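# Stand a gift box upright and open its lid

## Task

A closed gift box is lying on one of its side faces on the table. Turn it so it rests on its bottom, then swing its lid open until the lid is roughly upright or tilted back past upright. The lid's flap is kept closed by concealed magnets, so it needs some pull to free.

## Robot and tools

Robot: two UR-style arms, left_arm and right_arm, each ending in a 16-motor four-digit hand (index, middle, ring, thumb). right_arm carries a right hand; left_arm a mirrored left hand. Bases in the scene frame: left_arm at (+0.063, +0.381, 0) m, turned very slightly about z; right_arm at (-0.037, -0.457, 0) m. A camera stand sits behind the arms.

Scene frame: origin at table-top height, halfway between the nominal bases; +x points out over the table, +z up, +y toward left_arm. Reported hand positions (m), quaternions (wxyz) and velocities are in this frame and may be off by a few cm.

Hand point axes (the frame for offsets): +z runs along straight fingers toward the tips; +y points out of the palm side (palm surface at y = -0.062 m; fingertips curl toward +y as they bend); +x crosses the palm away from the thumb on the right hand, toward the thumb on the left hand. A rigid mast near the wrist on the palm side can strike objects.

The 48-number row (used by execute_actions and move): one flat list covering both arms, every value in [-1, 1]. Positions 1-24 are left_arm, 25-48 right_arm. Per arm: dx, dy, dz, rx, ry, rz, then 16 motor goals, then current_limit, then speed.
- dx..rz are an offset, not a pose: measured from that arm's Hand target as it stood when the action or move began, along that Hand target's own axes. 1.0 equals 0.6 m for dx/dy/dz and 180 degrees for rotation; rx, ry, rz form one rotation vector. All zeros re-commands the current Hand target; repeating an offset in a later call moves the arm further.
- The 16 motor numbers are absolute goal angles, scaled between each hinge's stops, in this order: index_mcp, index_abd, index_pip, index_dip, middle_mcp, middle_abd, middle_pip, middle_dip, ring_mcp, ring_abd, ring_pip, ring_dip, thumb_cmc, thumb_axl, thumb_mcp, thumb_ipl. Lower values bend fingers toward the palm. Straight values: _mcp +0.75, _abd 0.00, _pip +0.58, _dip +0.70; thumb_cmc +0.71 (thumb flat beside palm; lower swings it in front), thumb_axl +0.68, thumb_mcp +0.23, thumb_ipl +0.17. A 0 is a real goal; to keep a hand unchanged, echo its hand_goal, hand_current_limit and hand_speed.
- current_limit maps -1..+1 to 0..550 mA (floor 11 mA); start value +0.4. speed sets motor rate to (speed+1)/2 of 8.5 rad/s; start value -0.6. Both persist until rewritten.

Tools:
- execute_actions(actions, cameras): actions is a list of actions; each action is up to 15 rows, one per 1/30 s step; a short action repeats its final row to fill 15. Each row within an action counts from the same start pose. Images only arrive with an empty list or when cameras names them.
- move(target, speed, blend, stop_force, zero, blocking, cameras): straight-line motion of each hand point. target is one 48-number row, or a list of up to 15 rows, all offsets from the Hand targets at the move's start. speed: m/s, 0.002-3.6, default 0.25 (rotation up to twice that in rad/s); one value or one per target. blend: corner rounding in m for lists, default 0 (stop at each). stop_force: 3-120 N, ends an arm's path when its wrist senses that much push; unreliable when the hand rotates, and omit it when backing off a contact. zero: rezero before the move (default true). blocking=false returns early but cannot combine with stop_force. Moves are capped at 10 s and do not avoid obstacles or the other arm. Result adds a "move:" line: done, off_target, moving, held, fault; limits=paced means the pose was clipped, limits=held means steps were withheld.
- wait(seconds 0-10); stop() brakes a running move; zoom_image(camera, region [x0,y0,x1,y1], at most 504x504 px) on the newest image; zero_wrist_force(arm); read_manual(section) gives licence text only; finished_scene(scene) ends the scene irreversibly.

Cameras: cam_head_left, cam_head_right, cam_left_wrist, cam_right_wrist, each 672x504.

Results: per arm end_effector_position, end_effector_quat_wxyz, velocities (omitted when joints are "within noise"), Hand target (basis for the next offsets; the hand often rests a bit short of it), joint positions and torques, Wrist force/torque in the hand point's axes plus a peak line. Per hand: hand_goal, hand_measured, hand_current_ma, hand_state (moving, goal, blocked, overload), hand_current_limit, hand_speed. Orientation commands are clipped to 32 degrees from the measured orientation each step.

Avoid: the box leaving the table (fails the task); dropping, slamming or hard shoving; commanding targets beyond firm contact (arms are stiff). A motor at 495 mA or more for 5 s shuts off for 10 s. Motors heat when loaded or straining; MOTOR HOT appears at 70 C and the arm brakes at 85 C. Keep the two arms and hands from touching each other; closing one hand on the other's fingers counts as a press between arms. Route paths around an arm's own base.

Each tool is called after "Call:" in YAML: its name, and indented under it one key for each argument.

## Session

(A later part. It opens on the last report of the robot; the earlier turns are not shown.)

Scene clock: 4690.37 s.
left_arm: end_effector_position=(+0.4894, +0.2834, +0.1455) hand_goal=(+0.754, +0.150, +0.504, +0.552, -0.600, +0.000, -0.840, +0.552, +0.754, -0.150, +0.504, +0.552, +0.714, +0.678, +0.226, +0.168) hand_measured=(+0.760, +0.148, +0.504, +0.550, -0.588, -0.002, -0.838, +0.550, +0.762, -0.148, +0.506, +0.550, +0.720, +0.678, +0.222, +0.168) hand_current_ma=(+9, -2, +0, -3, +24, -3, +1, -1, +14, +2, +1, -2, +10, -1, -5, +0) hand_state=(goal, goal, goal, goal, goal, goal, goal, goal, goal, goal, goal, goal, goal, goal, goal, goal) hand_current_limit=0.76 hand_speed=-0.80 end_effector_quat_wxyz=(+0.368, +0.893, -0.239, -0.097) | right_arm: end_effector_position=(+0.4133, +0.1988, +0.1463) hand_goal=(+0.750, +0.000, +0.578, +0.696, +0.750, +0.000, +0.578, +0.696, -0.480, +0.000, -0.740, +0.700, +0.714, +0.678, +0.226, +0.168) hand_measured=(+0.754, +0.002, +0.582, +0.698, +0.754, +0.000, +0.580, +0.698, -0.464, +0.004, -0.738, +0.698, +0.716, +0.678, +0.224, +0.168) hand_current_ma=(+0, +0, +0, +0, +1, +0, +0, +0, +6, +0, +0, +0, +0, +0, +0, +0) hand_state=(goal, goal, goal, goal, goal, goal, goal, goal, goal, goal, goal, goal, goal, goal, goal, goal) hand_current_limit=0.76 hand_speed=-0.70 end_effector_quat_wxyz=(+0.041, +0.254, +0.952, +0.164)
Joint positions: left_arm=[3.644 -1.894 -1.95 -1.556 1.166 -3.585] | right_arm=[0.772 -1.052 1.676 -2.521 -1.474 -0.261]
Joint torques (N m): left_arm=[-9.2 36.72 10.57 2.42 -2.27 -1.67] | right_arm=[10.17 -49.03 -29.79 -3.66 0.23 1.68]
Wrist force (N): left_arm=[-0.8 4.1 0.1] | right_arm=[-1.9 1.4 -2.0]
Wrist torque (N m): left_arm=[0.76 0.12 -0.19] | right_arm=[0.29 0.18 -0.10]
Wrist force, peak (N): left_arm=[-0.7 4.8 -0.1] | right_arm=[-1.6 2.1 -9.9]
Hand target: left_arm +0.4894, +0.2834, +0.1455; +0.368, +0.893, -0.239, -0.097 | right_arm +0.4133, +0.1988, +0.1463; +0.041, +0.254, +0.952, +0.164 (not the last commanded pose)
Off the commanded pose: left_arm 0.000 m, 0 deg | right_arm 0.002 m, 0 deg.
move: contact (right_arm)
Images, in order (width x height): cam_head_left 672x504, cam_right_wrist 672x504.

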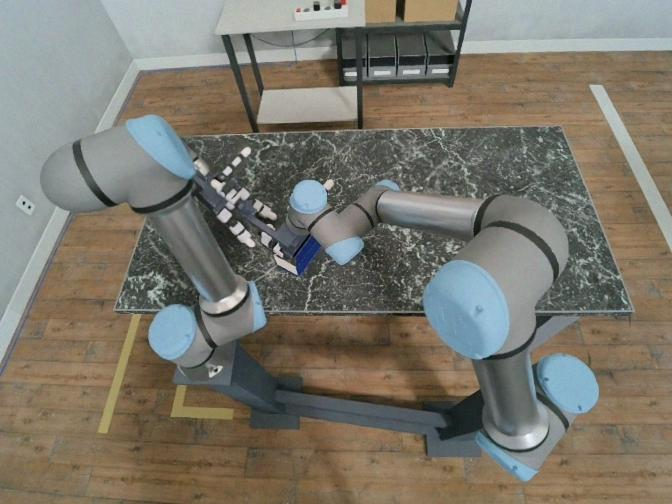

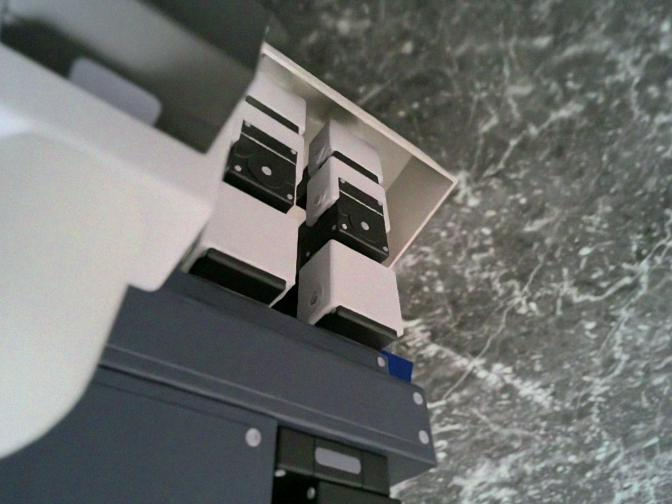

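Call:
move:
  target: [0,0,0,0,0,0,0.753,0.15,0.504,0.551,-0.6,0,-0.84,0.551,0.753,-0.15,0.504,0.551,0.714,0.678,0.226,0.168,0.76,-0.8,0,0,0,0,0,0,0.75,0,0.75,0.696,0.75,0,0.75,0.696,-0.48,0,-0.74,0.7,0.714,0.678,0.226,0.168,0.76,-0.9]
  speed: 0.03
  cameras: ["cam_head_left","cam_right_wrist"]

Call:
zoom_image:
  camera: "cam_head_left"
  region: [270, 220, 350, 295]

Scene clock: 4700.33 s.
left_arm: end_effector_position=(+0.4894, +0.2834, +0.1455) hand_goal=(+0.754, +0.150, +0.504, +0.552, -0.600, +0.000, -0.840, +0.552, +0.754, -0.150, +0.504, +0.552, +0.714, +0.678, +0.226, +0.168) hand_measured=(+0.760, +0.148, +0.504, +0.550, -0.588, -0.002, -0.838, +0.550, +0.762, -0.148, +0.506, +0.550, +0.720, +0.678, +0.222, +0.168) hand_current_ma=(+9, -2, +0, -3, +24, -3, +1, -1, +14, +2, +1, -2, +10, -1, -5, +0) hand_state=(goal, goal, goal, goal, goal, goal, goal, goal, goal, goal, goal, goal, goal, goal, goal, goal) hand_current_limit=0.76 hand_speed=-0.80 end_effector_quat_wxyz=(+0.368, +0.893, -0.239, -0.097) | right_arm: end_effector_position=(+0.4133, +0.1988, +0.1463) hand_goal=(+0.750, +0.000, +0.750, +0.696, +0.750, +0.000, +0.750, +0.696, -0.480, +0.000, -0.740, +0.700, +0.714, +0.678, +0.226, +0.168) hand_measured=(+0.712, +0.002, +0.694, +0.682, +0.714, +0.000, +0.698, +0.682, -0.464, +0.004, -0.738, +0.698, +0.716, +0.678, +0.224, +0.168) hand_current_ma=(-33, +0, -58, -4, -29, +0, -49, -5, +6, +0, +0, +0, +0, +0, +0, +0) hand_state=(blocked, goal, blocked, goal, blocked, goal, blocked, goal, goal, goal, goal, goal, goal, goal, goal, goal) hand_current_limit=0.76 hand_speed=-0.90 end_effector_quat_wxyz=(+0.041, +0.254, +0.952, +0.164)
Joint positions: left_arm=[3.644 -1.894 -1.95 -1.556 1.166 -3.585] | right_arm=[0.772 -1.052 1.676 -2.521 -1.474 -0.261]
Joint torques (N m): left_arm=[-8.06 36.93 9.79 2.59 -2.45 -1.71] | right_arm=[6.45 -44.78 -24.69 -1.7 1.22 0.71]
Wrist force (N): left_arm=[-0.7 4.4 -0.1] | right_arm=[-1.8 5.4 -3.5]
Wrist torque (N m): left_arm=[0.82 0.12 -0.19] | right_arm=[-0.08 0.23 -0.10]
Wrist force, peak (N): left_arm=[-0.6 4.7 -0.1] | right_arm=[-2.0 5.8 -3.6]
Hand target: left_arm +0.4894, +0.2834, +0.1455; +0.368, +0.893, -0.239, -0.097 | right_arm +0.4133, +0.1988, +0.1463; +0.041, +0.254, +0.952, +0.164
Off the commanded pose: left_arm 0.000 m, 0 deg | right_arm 0.000 m, 0 deg.
move: done
Images, in order (width x height): cam_head_left 672x504, cam_right_wrist 672x504.

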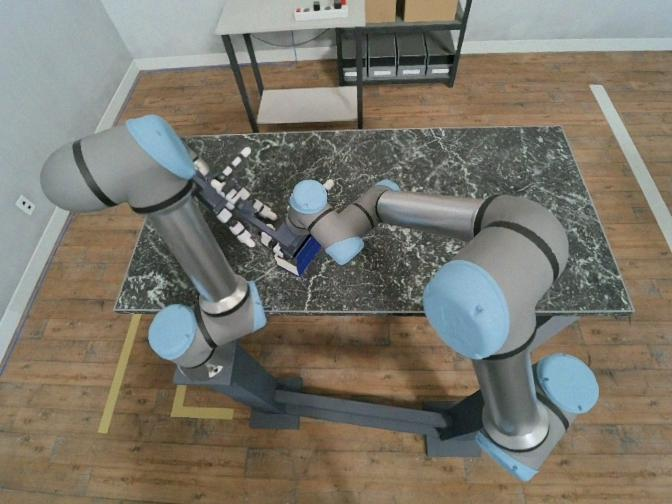

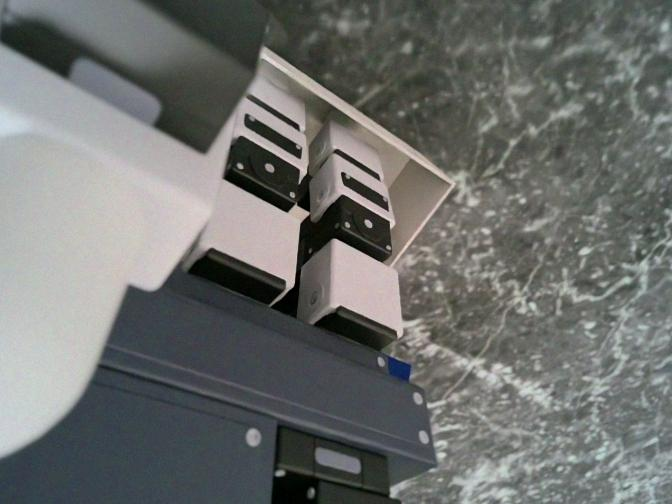

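Scaled by 6.300.

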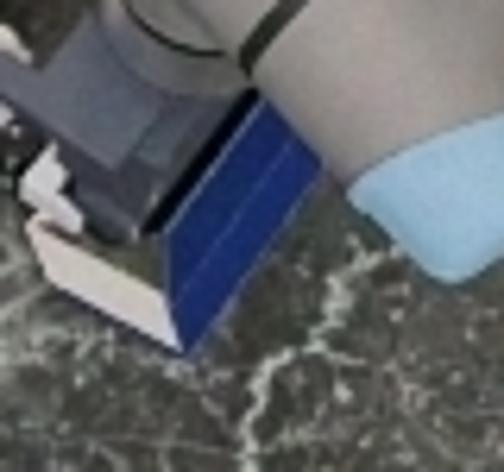

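Call:
move:
  target: [0,0,0,0,0,0,0.753,0.15,0.504,0.551,-0.6,0,-0.84,0.551,0.753,-0.15,0.504,0.551,0.714,0.678,0.226,0.168,0.76,-0.8,0,0.0046,-0.0125,0,0,0,0.75,0,0.75,0.696,0.75,0,0.75,0.696,-0.48,0,-0.74,0.7,0.714,0.678,0.226,0.168,0.76,-0.9]
  speed: 0.02
  cameras: ["cam_head_left","cam_right_wrist"]

Call:
zoom_image:
  camera: "cam_right_wrist"
  region: [180, 40, 480, 400]

Call:
zoom_image:
  camera: "cam_head_left"
  region: [270, 220, 350, 295]

Scene clock: 4718.23 s.
left_arm: end_effector_position=(+0.4894, +0.2834, +0.1455) hand_goal=(+0.754, +0.150, +0.504, +0.552, -0.600, +0.000, -0.840, +0.552, +0.754, -0.150, +0.504, +0.552, +0.714, +0.678, +0.226, +0.168) hand_measured=(+0.760, +0.148, +0.504, +0.550, -0.588, -0.002, -0.838, +0.550, +0.762, -0.148, +0.506, +0.550, +0.720, +0.678, +0.222, +0.168) hand_current_ma=(+9, -2, +0, -3, +24, -3, +1, -1, +14, +2, +1, -2, +10, -1, -5, +0) hand_state=(goal, goal, goal, goal, goal, goal, goal, goal, goal, goal, goal, goal, goal, goal, goal, goal) hand_current_limit=0.76 hand_speed=-0.80 end_effector_quat_wxyz=(+0.368, +0.893, -0.239, -0.097) | right_arm: end_effector_position=(+0.4134, +0.1989, +0.1544) hand_goal=(+0.750, +0.000, +0.750, +0.696, +0.750, +0.000, +0.750, +0.696, -0.480, +0.000, -0.740, +0.700, +0.714, +0.678, +0.226, +0.168) hand_measured=(+0.750, +0.002, +0.748, +0.694, +0.750, +0.000, +0.748, +0.694, -0.464, +0.004, -0.738, +0.698, +0.716, +0.678, +0.224, +0.168) hand_current_ma=(+0, +0, +0, +0, +0, +0, +0, +0, +6, +0, +0, +0, +0, +0, +0, +0) hand_state=(goal, goal, goal, goal, goal, goal, goal, goal, goal, goal, goal, goal, goal, goal, goal, goal) hand_current_limit=0.76 hand_speed=-0.90 end_effector_quat_wxyz=(+0.041, +0.254, +0.952, +0.164)
Joint positions: left_arm=[3.644 -1.894 -1.95 -1.556 1.166 -3.585] | right_arm=[0.772 -1.063 1.668 -2.503 -1.474 -0.261]
Joint torques (N m): left_arm=[-8.91 36.13 8.52 2.42 -2.38 -1.54] | right_arm=[-2.38 -35.18 -22.29 -4.24 -0.57 -1.33]
Wrist force (N): left_arm=[-0.9 4.2 -0.2] | right_arm=[-1.9 1.5 0.1]
Wrist torque (N m): left_arm=[0.79 0.14 -0.21] | right_arm=[0.06 0.23 -0.10]
Wrist force, peak (N): left_arm=[-0.7 4.6 -0.1] | right_arm=[-2.0 5.7 -3.6]
Hand target: left_arm +0.4894, +0.2834, +0.1455; +0.368, +0.893, -0.239, -0.097 | right_arm +0.4134, +0.1989, +0.1542; +0.041, +0.254, +0.952, +0.164
Off the commanded pose: left_arm 0.000 m, 0 deg | right_arm 0.000 m, 0 deg.
move: done
Images, in order (width x height): cam_head_left 672x504, cam_right_wrist 672x504.

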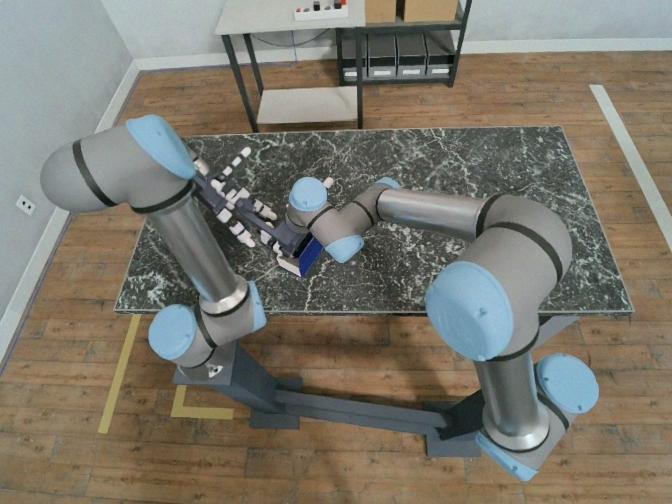

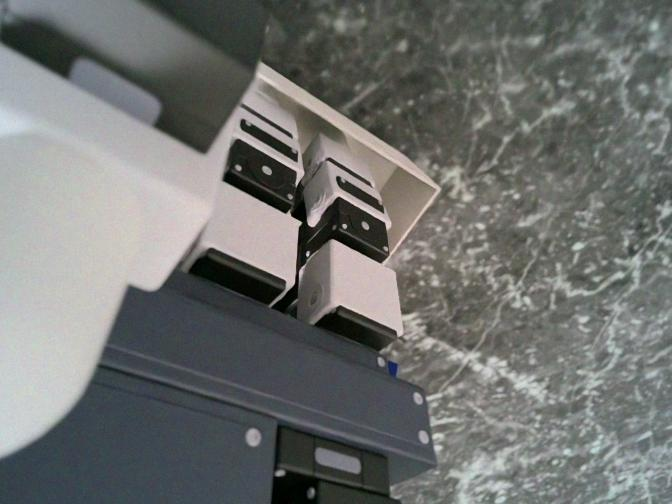

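Scaled by 1.400.

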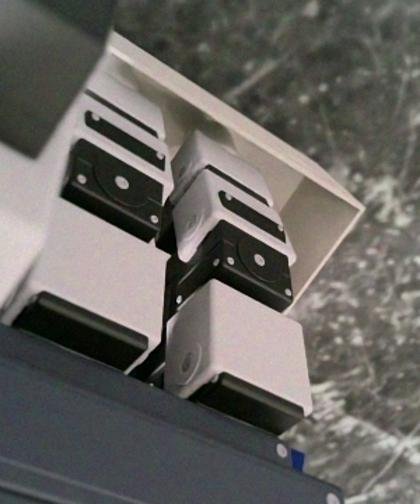

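Scaled by 6.300.

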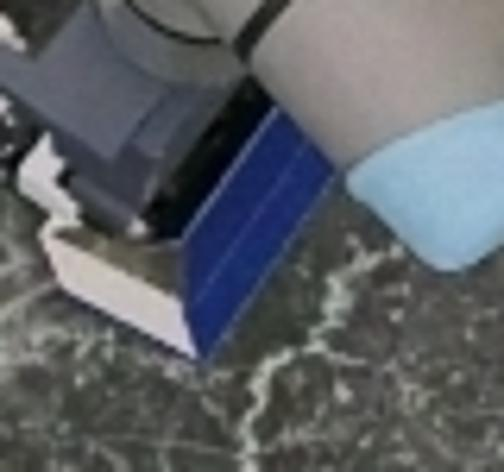

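Call:
move:
  target: [0,0,0,0,0,0,0.753,0.15,0.504,0.551,-0.6,0,-0.84,0.551,0.753,-0.15,0.504,0.551,0.714,0.678,0.226,0.168,0.76,-0.8,0,0.0171,-0.047,0,0,0,0.75,0,0.75,0.696,0.75,0,0.75,0.696,-0.48,0,-0.74,0.7,0.714,0.678,0.226,0.168,0.76,-0.9]
  speed: 0.03
  cameras: ["cam_head_left","cam_right_wrist"]

Call:
zoom_image:
  camera: "cam_head_left"
  region: [270, 220, 350, 295]

Scene clock: 4728.93 s.
left_arm: end_effector_position=(+0.4894, +0.2834, +0.1455) hand_goal=(+0.754, +0.150, +0.504, +0.552, -0.600, +0.000, -0.840, +0.552, +0.754, -0.150, +0.504, +0.552, +0.714, +0.678, +0.226, +0.168) hand_measured=(+0.760, +0.148, +0.504, +0.550, -0.588, -0.002, -0.838, +0.550, +0.762, -0.148, +0.506, +0.550, +0.720, +0.678, +0.222, +0.168) hand_current_ma=(+9, -2, +0, -3, +24, -3, +1, -1, +14, +2, +1, -2, +10, -1, -5, +0) hand_state=(goal, goal, goal, goal, goal, goal, goal, goal, goal, goal, goal, goal, goal, goal, goal, goal) hand_current_limit=0.76 hand_speed=-0.80 end_effector_quat_wxyz=(+0.368, +0.893, -0.239, -0.097) | right_arm: end_effector_position=(+0.4137, +0.1991, +0.1846) hand_goal=(+0.750, +0.000, +0.750, +0.696, +0.750, +0.000, +0.750, +0.696, -0.480, +0.000, -0.740, +0.700, +0.714, +0.678, +0.226, +0.168) hand_measured=(+0.750, +0.002, +0.748, +0.694, +0.750, +0.000, +0.748, +0.694, -0.464, +0.004, -0.738, +0.698, +0.716, +0.678, +0.224, +0.168) hand_current_ma=(+0, +0, +0, +0, +0, +0, +0, +0, +6, +0, +0, +0, +0, +0, +0, +0) hand_state=(goal, goal, goal, goal, goal, goal, goal, goal, goal, goal, goal, goal, goal, goal, goal, goal) hand_current_limit=0.76 hand_speed=-0.90 end_effector_quat_wxyz=(+0.041, +0.254, +0.952, +0.164) end_effector_velocity=(-0.001, +0.001, -0.001) end_effector_angular_velocity=(+0.002, -0.001, +0.001)
Joint positions: left_arm=[3.644 -1.894 -1.95 -1.556 1.166 -3.585] | right_arm=[0.772 -1.101 1.638 -2.435 -1.474 -0.261]
Joint velocities: left_arm=[within noise] | right_arm=[0.002 0.002 0.001 -0.005 0 0.001]
Joint torques (N m): left_arm=[-8.54 37.59 9.31 2.44 -2.55 -1.52] | right_arm=[-10.18 -33.44 -14.79 -4.2 1.76 -2.41]
Wrist force (N): left_arm=[-0.8 4.2 0.0] | right_arm=[-1.6 1.4 0.4]
Wrist torque (N m): left_arm=[0.78 0.13 -0.21] | right_arm=[0.04 0.21 -0.05]
Wrist force, peak (N): left_arm=[-0.7 4.6 0.1] | right_arm=[-2.1 1.8 -0.2]
Hand target: left_arm +0.4894, +0.2834, +0.1455; +0.368, +0.893, -0.239, -0.097 | right_arm +0.4137, +0.1990, +0.1843; +0.041, +0.254, +0.952, +0.164
Off the commanded pose: left_arm 0.000 m, 0 deg | right_arm 0.000 m, 0 deg.
move: done
Images, in order (width x height): cam_head_left 672x504, cam_right_wrist 672x504.

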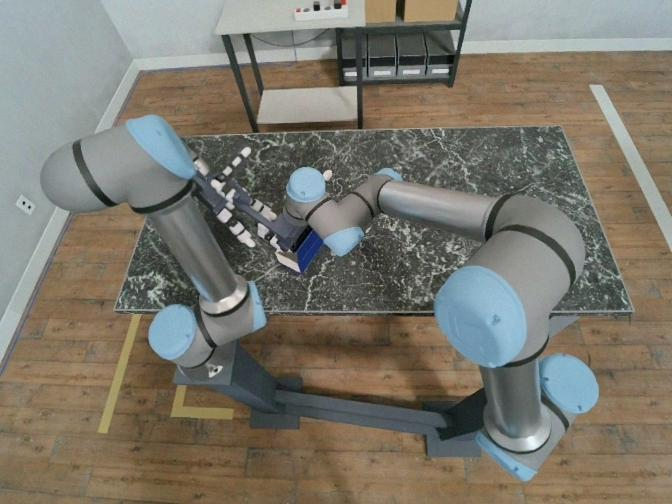

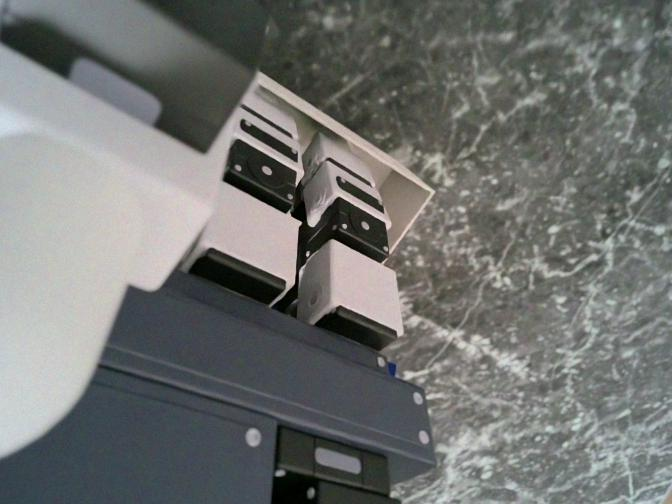

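Scaled by 6.300.

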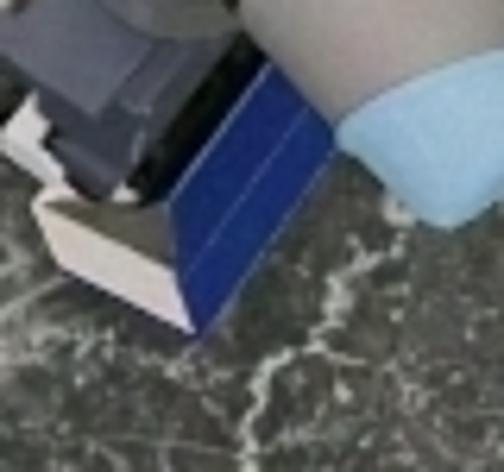

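Call:
move:
  target: [0,0,0,0,0,0,0.753,0.15,0.504,0.551,-0.6,0,-0.84,0.551,0.753,-0.15,0.504,0.551,0.714,0.678,0.226,0.168,0.76,-0.8,0,-0.0188,0.0517,0,0,0,0.75,0,0.75,0.696,0.75,0,0.75,0.696,-0.48,0,-0.74,0.7,0.714,0.678,0.226,0.168,0.76,-0.9]
  speed: 0.02
  stop_force: 3

Call:
move:
  target: [0,0,0,0,0,0,0.753,0.15,0.504,0.551,-0.6,0,-0.84,0.551,0.753,-0.15,0.504,0.551,0.714,0.678,0.226,0.168,0.76,-0.8,0,-0.005,-0.05,0,0,0,0.75,0,0.75,0.696,0.75,0,0.75,0.696,-0.48,0,-0.74,0.7,0.714,0.678,0.226,0.168,0.76,-0.9]
  speed: 0.02
  cameras: ["cam_head_left","cam_right_wrist"]

Call:
zoom_image:
  camera: "cam_head_left"
  region: [270, 220, 350, 295]

Scene clock: 4762.30 s.
left_arm: end_effector_position=(+0.4894, +0.2834, +0.1455) hand_goal=(+0.754, +0.150, +0.504, +0.552, -0.600, +0.000, -0.840, +0.552, +0.754, -0.150, +0.504, +0.552, +0.714, +0.678, +0.226, +0.168) hand_measured=(+0.760, +0.148, +0.504, +0.550, -0.588, -0.002, -0.838, +0.550, +0.762, -0.148, +0.506, +0.550, +0.720, +0.678, +0.222, +0.168) hand_current_ma=(+9, -2, +0, -3, +24, -3, +1, -1, +14, +2, +1, -2, +10, -1, -5, +0) hand_state=(goal, goal, goal, goal, goal, goal, goal, goal, goal, goal, goal, goal, goal, goal, goal, goal) hand_current_limit=0.76 hand_speed=-0.80 end_effector_quat_wxyz=(+0.368, +0.893, -0.239, -0.097) | right_arm: end_effector_position=(+0.4134, +0.1989, +0.1512) hand_goal=(+0.750, +0.000, +0.750, +0.696, +0.750, +0.000, +0.750, +0.696, -0.480, +0.000, -0.740, +0.700, +0.714, +0.678, +0.226, +0.168) hand_measured=(+0.750, +0.002, +0.748, +0.694, +0.750, +0.000, +0.748, +0.694, -0.464, +0.004, -0.738, +0.698, +0.716, +0.678, +0.224, +0.168) hand_current_ma=(+0, +0, +0, +0, +0, +0, +0, +0, +6, +0, +0, +0, +0, +0, +0, +0) hand_state=(goal, goal, goal, goal, goal, goal, goal, goal, goal, goal, goal, goal, goal, goal, goal, goal) hand_current_limit=0.76 hand_speed=-0.90 end_effector_quat_wxyz=(+0.041, +0.254, +0.952, +0.164)
Joint positions: left_arm=[3.644 -1.894 -1.95 -1.556 1.166 -3.585] | right_arm=[0.772 -1.059 1.671 -2.51 -1.474 -0.261]
Joint torques (N m): left_arm=[-7.96 35.73 9.89 2.55 -2.37 -1.4] | right_arm=[11.04 -49.67 -30.09 -1.73 -1.21 2]
Wrist force (N): left_arm=[-0.7 4.4 -0.1] | right_arm=[-2.0 1.4 -0.4]
Wrist torque (N m): left_arm=[0.82 0.11 -0.19] | right_arm=[0.10 0.26 -0.11]
Wrist force, peak (N): left_arm=[-0.7 4.7 -0.2] | right_arm=[-2.2 1.8 -0.2]
Hand target: left_arm +0.4894, +0.2834, +0.1455; +0.368, +0.893, -0.239, -0.097 | right_arm +0.4134, +0.1989, +0.1512; +0.041, +0.254, +0.952, +0.164
Off the commanded pose: left_arm 0.000 m, 0 deg | right_arm 0.000 m, 0 deg.
move: done

Scene clock: 4764.07 s.
left_arm: end_effector_position=(+0.4894, +0.2834, +0.1455) hand_goal=(+0.754, +0.150, +0.504, +0.552, -0.600, +0.000, -0.840, +0.552, +0.754, -0.150, +0.504, +0.552, +0.714, +0.678, +0.226, +0.168) hand_measured=(+0.760, +0.148, +0.504, +0.550, -0.588, -0.002, -0.838, +0.550, +0.762, -0.148, +0.506, +0.550, +0.720, +0.678, +0.222, +0.168) hand_current_ma=(+9, -2, +0, -3, +24, -3, +1, -1, +14, +2, +1, -2, +10, -1, -5, +0) hand_state=(goal, goal, goal, goal, goal, goal, goal, goal, goal, goal, goal, goal, goal, goal, goal, goal) hand_current_limit=0.76 hand_speed=-0.80 end_effector_quat_wxyz=(+0.368, +0.893, -0.239, -0.097) | right_arm: end_effector_position=(+0.4071, +0.1876, +0.1786) hand_goal=(+0.750, +0.000, +0.750, +0.696, +0.750, +0.000, +0.750, +0.696, -0.480, +0.000, -0.740, +0.700, +0.714, +0.678, +0.226, +0.168) hand_measured=(+0.750, +0.002, +0.748, +0.694, +0.750, +0.000, +0.748, +0.694, -0.464, +0.004, -0.738, +0.698, +0.716, +0.678, +0.224, +0.168) hand_current_ma=(+0, +0, +0, +0, +0, +0, +0, +0, +6, +0, +0, +0, +0, +0, +0, +0) hand_state=(goal, goal, goal, goal, goal, goal, goal, goal, goal, goal, goal, goal, goal, goal, goal, goal) hand_current_limit=0.76 hand_speed=-0.90 end_effector_quat_wxyz=(+0.041, +0.254, +0.952, +0.164)
Joint positions: left_arm=[3.644 -1.894 -1.95 -1.556 1.166 -3.585] | right_arm=[0.766 -1.121 1.686 -2.463 -1.472 -0.266]
Joint torques (N m): left_arm=[-8 36.54 9.16 2.51 -2.57 -1.33] | right_arm=[-6.75 -31.17 -15.39 -3.99 1.61 -2.04]
Wrist force (N): left_arm=[-0.7 4.4 -0.2] | right_arm=[-2.1 2.1 -0.6]
Wrist torque (N m): left_arm=[0.82 0.11 -0.19] | right_arm=[0.17 0.28 0.04]
Wrist force, peak (N): left_arm=[-1.1 4.5 -0.3] | right_arm=[-2.1 2.1 -0.7]
Hand target: left_arm +0.4894, +0.2834, +0.1455; +0.368, +0.893, -0.239, -0.097 | right_arm +0.4071, +0.1877, +0.1785; +0.041, +0.254, +0.952, +0.164
Off the commanded pose: left_arm 0.000 m, 0 deg | right_arm 0.000 m, 0 deg.
move: done
Images, in order (width x height): cam_head_left 672x504, cam_right_wrist 672x504.

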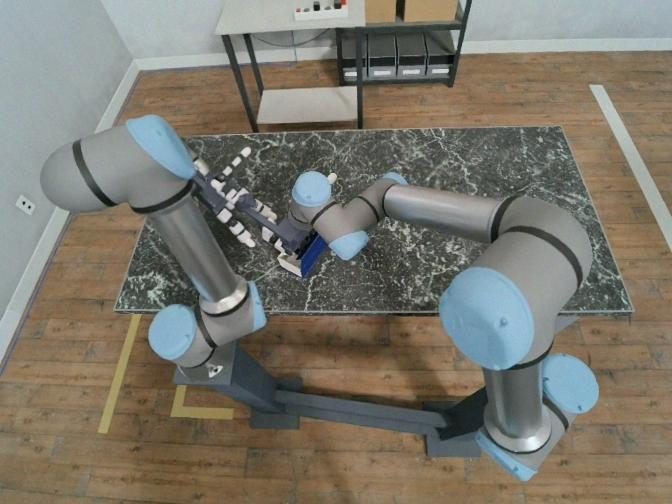

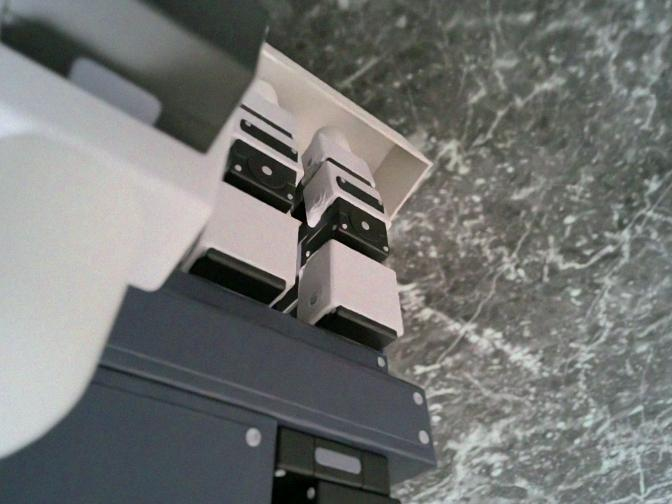

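Scaled by 6.300.

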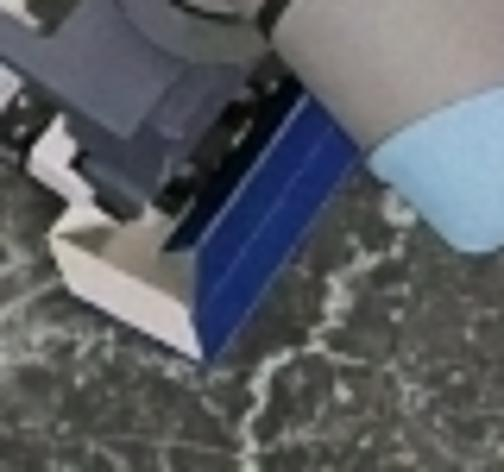

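Call:
move:
  target: [0,0,0,0,0,0,0.753,0.15,0.504,0.551,-0.6,0,-0.84,0.551,0.753,-0.15,0.504,0.551,0.714,0.678,0.226,0.168,0.76,-0.8,0,0.012,-0.08,0,0,0,0.75,0,0.75,0.696,0.75,0,0.75,0.696,-0.48,0,-0.74,0.7,0.714,0.678,0.226,0.168,0.76,-0.9]
  speed: 0.03
  cameras: ["cam_head_left","cam_right_wrist"]

Call:
zoom_image:
  camera: "cam_head_left"
  region: [270, 220, 350, 295]

Scene clock: 4774.63 s.
left_arm: end_effector_position=(+0.4894, +0.2834, +0.1455) hand_goal=(+0.754, +0.150, +0.504, +0.552, -0.600, +0.000, -0.840, +0.552, +0.754, -0.150, +0.504, +0.552, +0.714, +0.678, +0.226, +0.168) hand_measured=(+0.760, +0.148, +0.504, +0.550, -0.588, -0.002, -0.838, +0.550, +0.762, -0.148, +0.506, +0.550, +0.720, +0.678, +0.222, +0.168) hand_current_ma=(+9, -2, +0, -3, +24, -3, +1, -1, +14, +2, +1, -2, +10, -1, -5, +0) hand_state=(goal, goal, goal, goal, goal, goal, goal, goal, goal, goal, goal, goal, goal, goal, goal, goal) hand_current_limit=0.76 hand_speed=-0.80 end_effector_quat_wxyz=(+0.368, +0.893, -0.239, -0.097) | right_arm: end_effector_position=(+0.4028, +0.1795, +0.2264) hand_goal=(+0.750, +0.000, +0.750, +0.696, +0.750, +0.000, +0.750, +0.696, -0.480, +0.000, -0.740, +0.700, +0.714, +0.678, +0.226, +0.168) hand_measured=(+0.750, +0.002, +0.748, +0.694, +0.750, +0.000, +0.748, +0.694, -0.464, +0.004, -0.738, +0.698, +0.716, +0.678, +0.224, +0.168) hand_current_ma=(+0, +0, +0, +0, +0, +0, +0, +0, +6, +0, +0, +0, +0, +0, +0, +0) hand_state=(goal, goal, goal, goal, goal, goal, goal, goal, goal, goal, goal, goal, goal, goal, goal, goal) hand_current_limit=0.76 hand_speed=-0.90 end_effector_quat_wxyz=(+0.041, +0.254, +0.952, +0.164) end_effector_velocity=(+0.000, +0.001, -0.001) end_effector_angular_velocity=(+0.003, +0.000, +0.001)
Joint positions: left_arm=[3.644 -1.894 -1.95 -1.556 1.166 -3.585] | right_arm=[0.761 -1.196 1.659 -2.36 -1.471 -0.271]
Joint velocities: left_arm=[within noise] | right_arm=[0 0.003 0 -0.005 0.002 0]
Joint torques (N m): left_arm=[-8.76 37.07 9.97 2.49 -2.47 -1.31] | right_arm=[-8.19 -29.7 -20.55 -4.1 1.58 -2.12]
Wrist force (N): left_arm=[-0.7 4.6 0.0] | right_arm=[-1.4 1.4 0.0]
Wrist torque (N m): left_arm=[0.83 0.12 -0.20] | right_arm=[0.07 0.14 0.13]
Wrist force, peak (N): left_arm=[-0.5 4.6 0.1] | right_arm=[-2.1 2.3 -0.8]
Hand target: left_arm +0.4894, +0.2834, +0.1455; +0.368, +0.893, -0.239, -0.097 | right_arm +0.4027, +0.1795, +0.2262; +0.041, +0.254, +0.952, +0.164
Off the commanded pose: left_arm 0.000 m, 0 deg | right_arm 0.000 m, 0 deg.
move: done
Images, in order (width x height): cam_head_left 672x504, cam_right_wrist 672x504.

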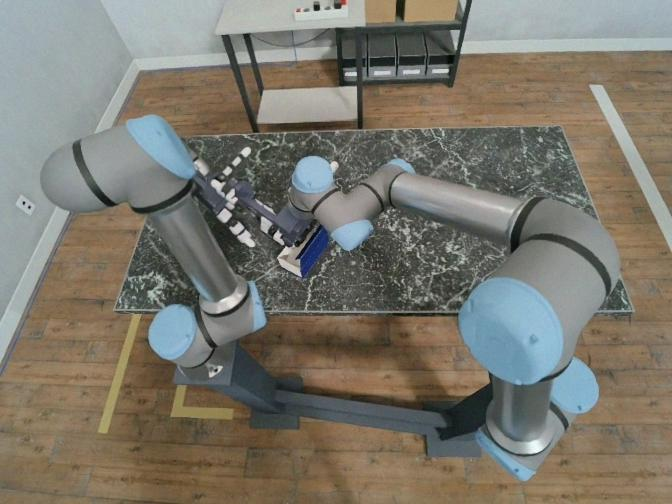

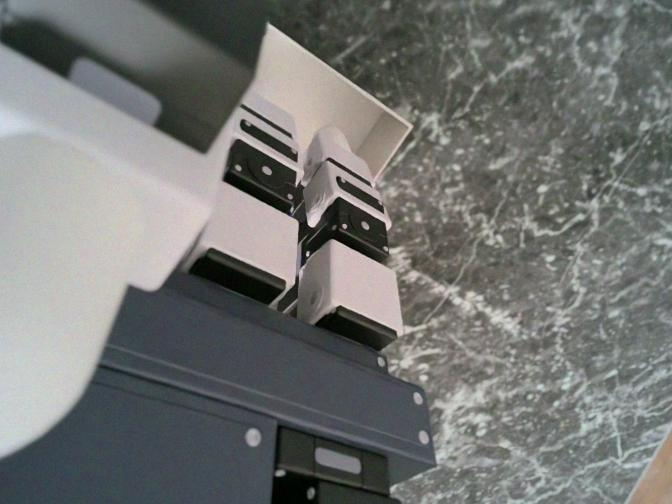

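Scaled by 6.300.

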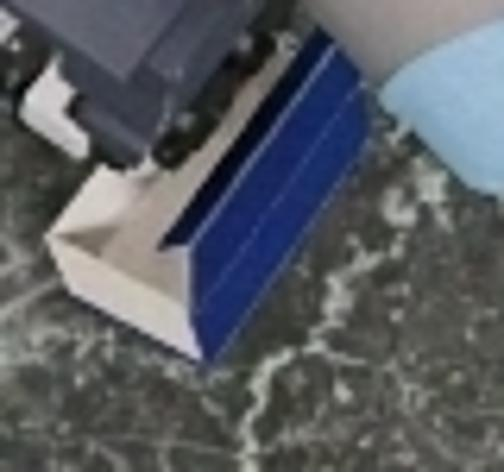

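Call:
move:
  target: [0,0,0,0,0,0,0.753,0.15,0.504,0.551,-0.6,0,-0.84,0.551,0.753,-0.15,0.504,0.551,0.714,0.678,0.226,0.168,0.76,-0.8,0,0.12,-0.17,0,0,0,0.75,0,0.75,0.696,0.75,0,0.75,0.696,-0.48,0,-0.74,0.7,0.714,0.678,0.226,0.168,0.76,-0.9]
  speed: 0.06
  cameras: ["cam_head_left","cam_head_right","cam_right_wrist"]

Call:
zoom_image:
  camera: "cam_head_left"
  region: [270, 220, 350, 295]

Scene clock: 4794.57 s.
left_arm: end_effector_position=(+0.4894, +0.2834, +0.1455) hand_goal=(+0.754, +0.150, +0.504, +0.552, -0.600, +0.000, -0.840, +0.552, +0.754, -0.150, +0.504, +0.552, +0.714, +0.678, +0.226, +0.168) hand_measured=(+0.760, +0.148, +0.504, +0.550, -0.588, -0.002, -0.838, +0.550, +0.762, -0.148, +0.506, +0.550, +0.720, +0.678, +0.222, +0.168) hand_current_ma=(+9, -2, +0, -3, +24, -3, +1, -1, +14, +2, +1, -2, +10, -1, -5, +0) hand_state=(goal, goal, goal, goal, goal, goal, goal, goal, goal, goal, goal, goal, goal, goal, goal, goal) hand_current_limit=0.76 hand_speed=-0.80 end_effector_quat_wxyz=(+0.368, +0.893, -0.239, -0.097) | right_arm: end_effector_position=(+0.4202, +0.2086, +0.3463) hand_goal=(+0.750, +0.000, +0.750, +0.696, +0.750, +0.000, +0.750, +0.696, -0.480, +0.000, -0.740, +0.700, +0.714, +0.678, +0.226, +0.168) hand_measured=(+0.750, +0.002, +0.748, +0.694, +0.750, +0.000, +0.748, +0.694, -0.464, +0.004, -0.738, +0.698, +0.716, +0.678, +0.224, +0.168) hand_current_ma=(+0, +0, +0, +0, +0, +0, +0, +0, +6, +0, +0, +0, +0, +0, +0, +0) hand_state=(goal, goal, goal, goal, goal, goal, goal, goal, goal, goal, goal, goal, goal, goal, goal, goal) hand_current_limit=0.76 hand_speed=-0.90 end_effector_quat_wxyz=(+0.041, +0.254, +0.952, +0.164)
Joint positions: left_arm=[3.644 -1.894 -1.95 -1.556 1.166 -3.585] | right_arm=[0.775 -1.202 1.346 -2.042 -1.475 -0.257]
Joint torques (N m): left_arm=[-8.89 36.32 9.84 2.54 -2.41 -1.27] | right_arm=[5.89 -40.89 -14.57 -4.18 -1.14 1.04]
Wrist force (N): left_arm=[-0.6 4.5 0.1] | right_arm=[-1.7 1.4 -0.6]
Wrist torque (N m): left_arm=[0.82 0.09 -0.18] | right_arm=[0.10 0.21 -0.03]
Wrist force, peak (N): left_arm=[-0.8 4.9 -0.2] | right_arm=[-2.2 1.5 -0.8]
Hand target: left_arm +0.4894, +0.2834, +0.1455; +0.368, +0.893, -0.239, -0.097 | right_arm +0.4202, +0.2085, +0.3464; +0.041, +0.254, +0.952, +0.164
Off the commanded pose: left_arm 0.000 m, 0 deg | right_arm 0.000 m, 0 deg.
move: done
Images, in order (width x height): cam_head_left 672x504, cam_head_right 672x504, cam_right_wrist 672x504.

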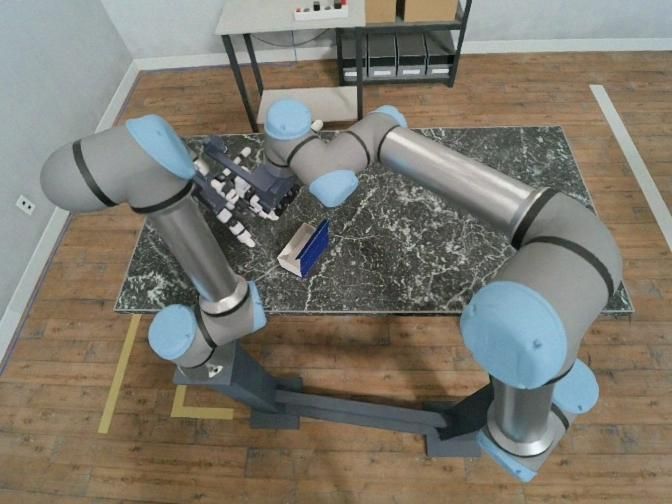

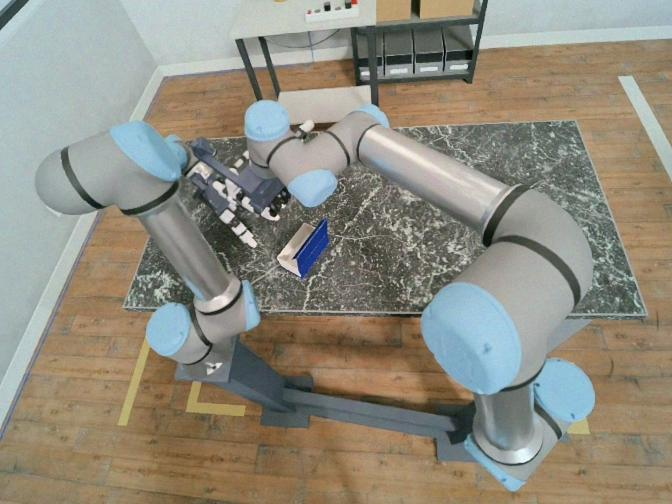

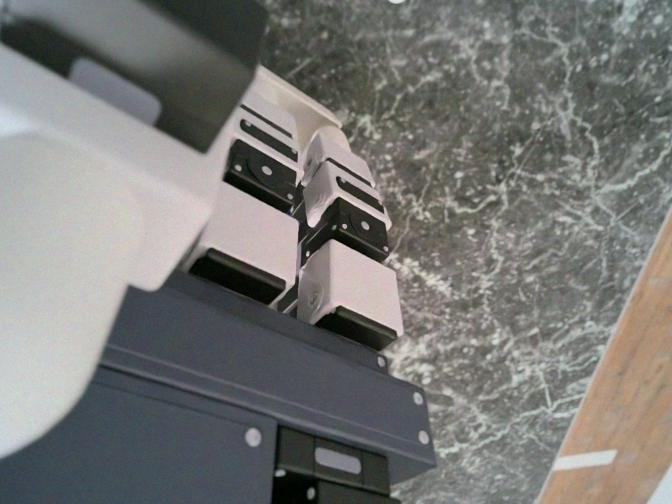

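Scaled by 6.300.

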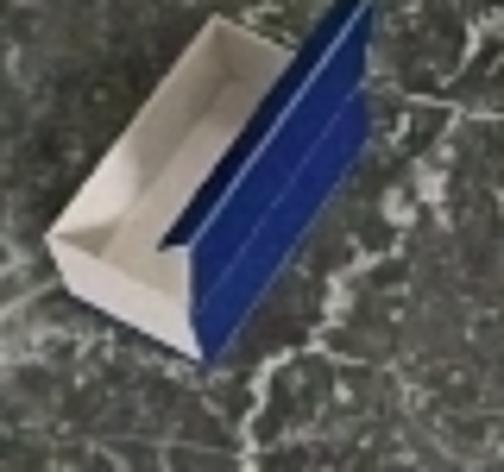

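Call:
finished_scene:
  scene: 2

The scene is finished: the task was done.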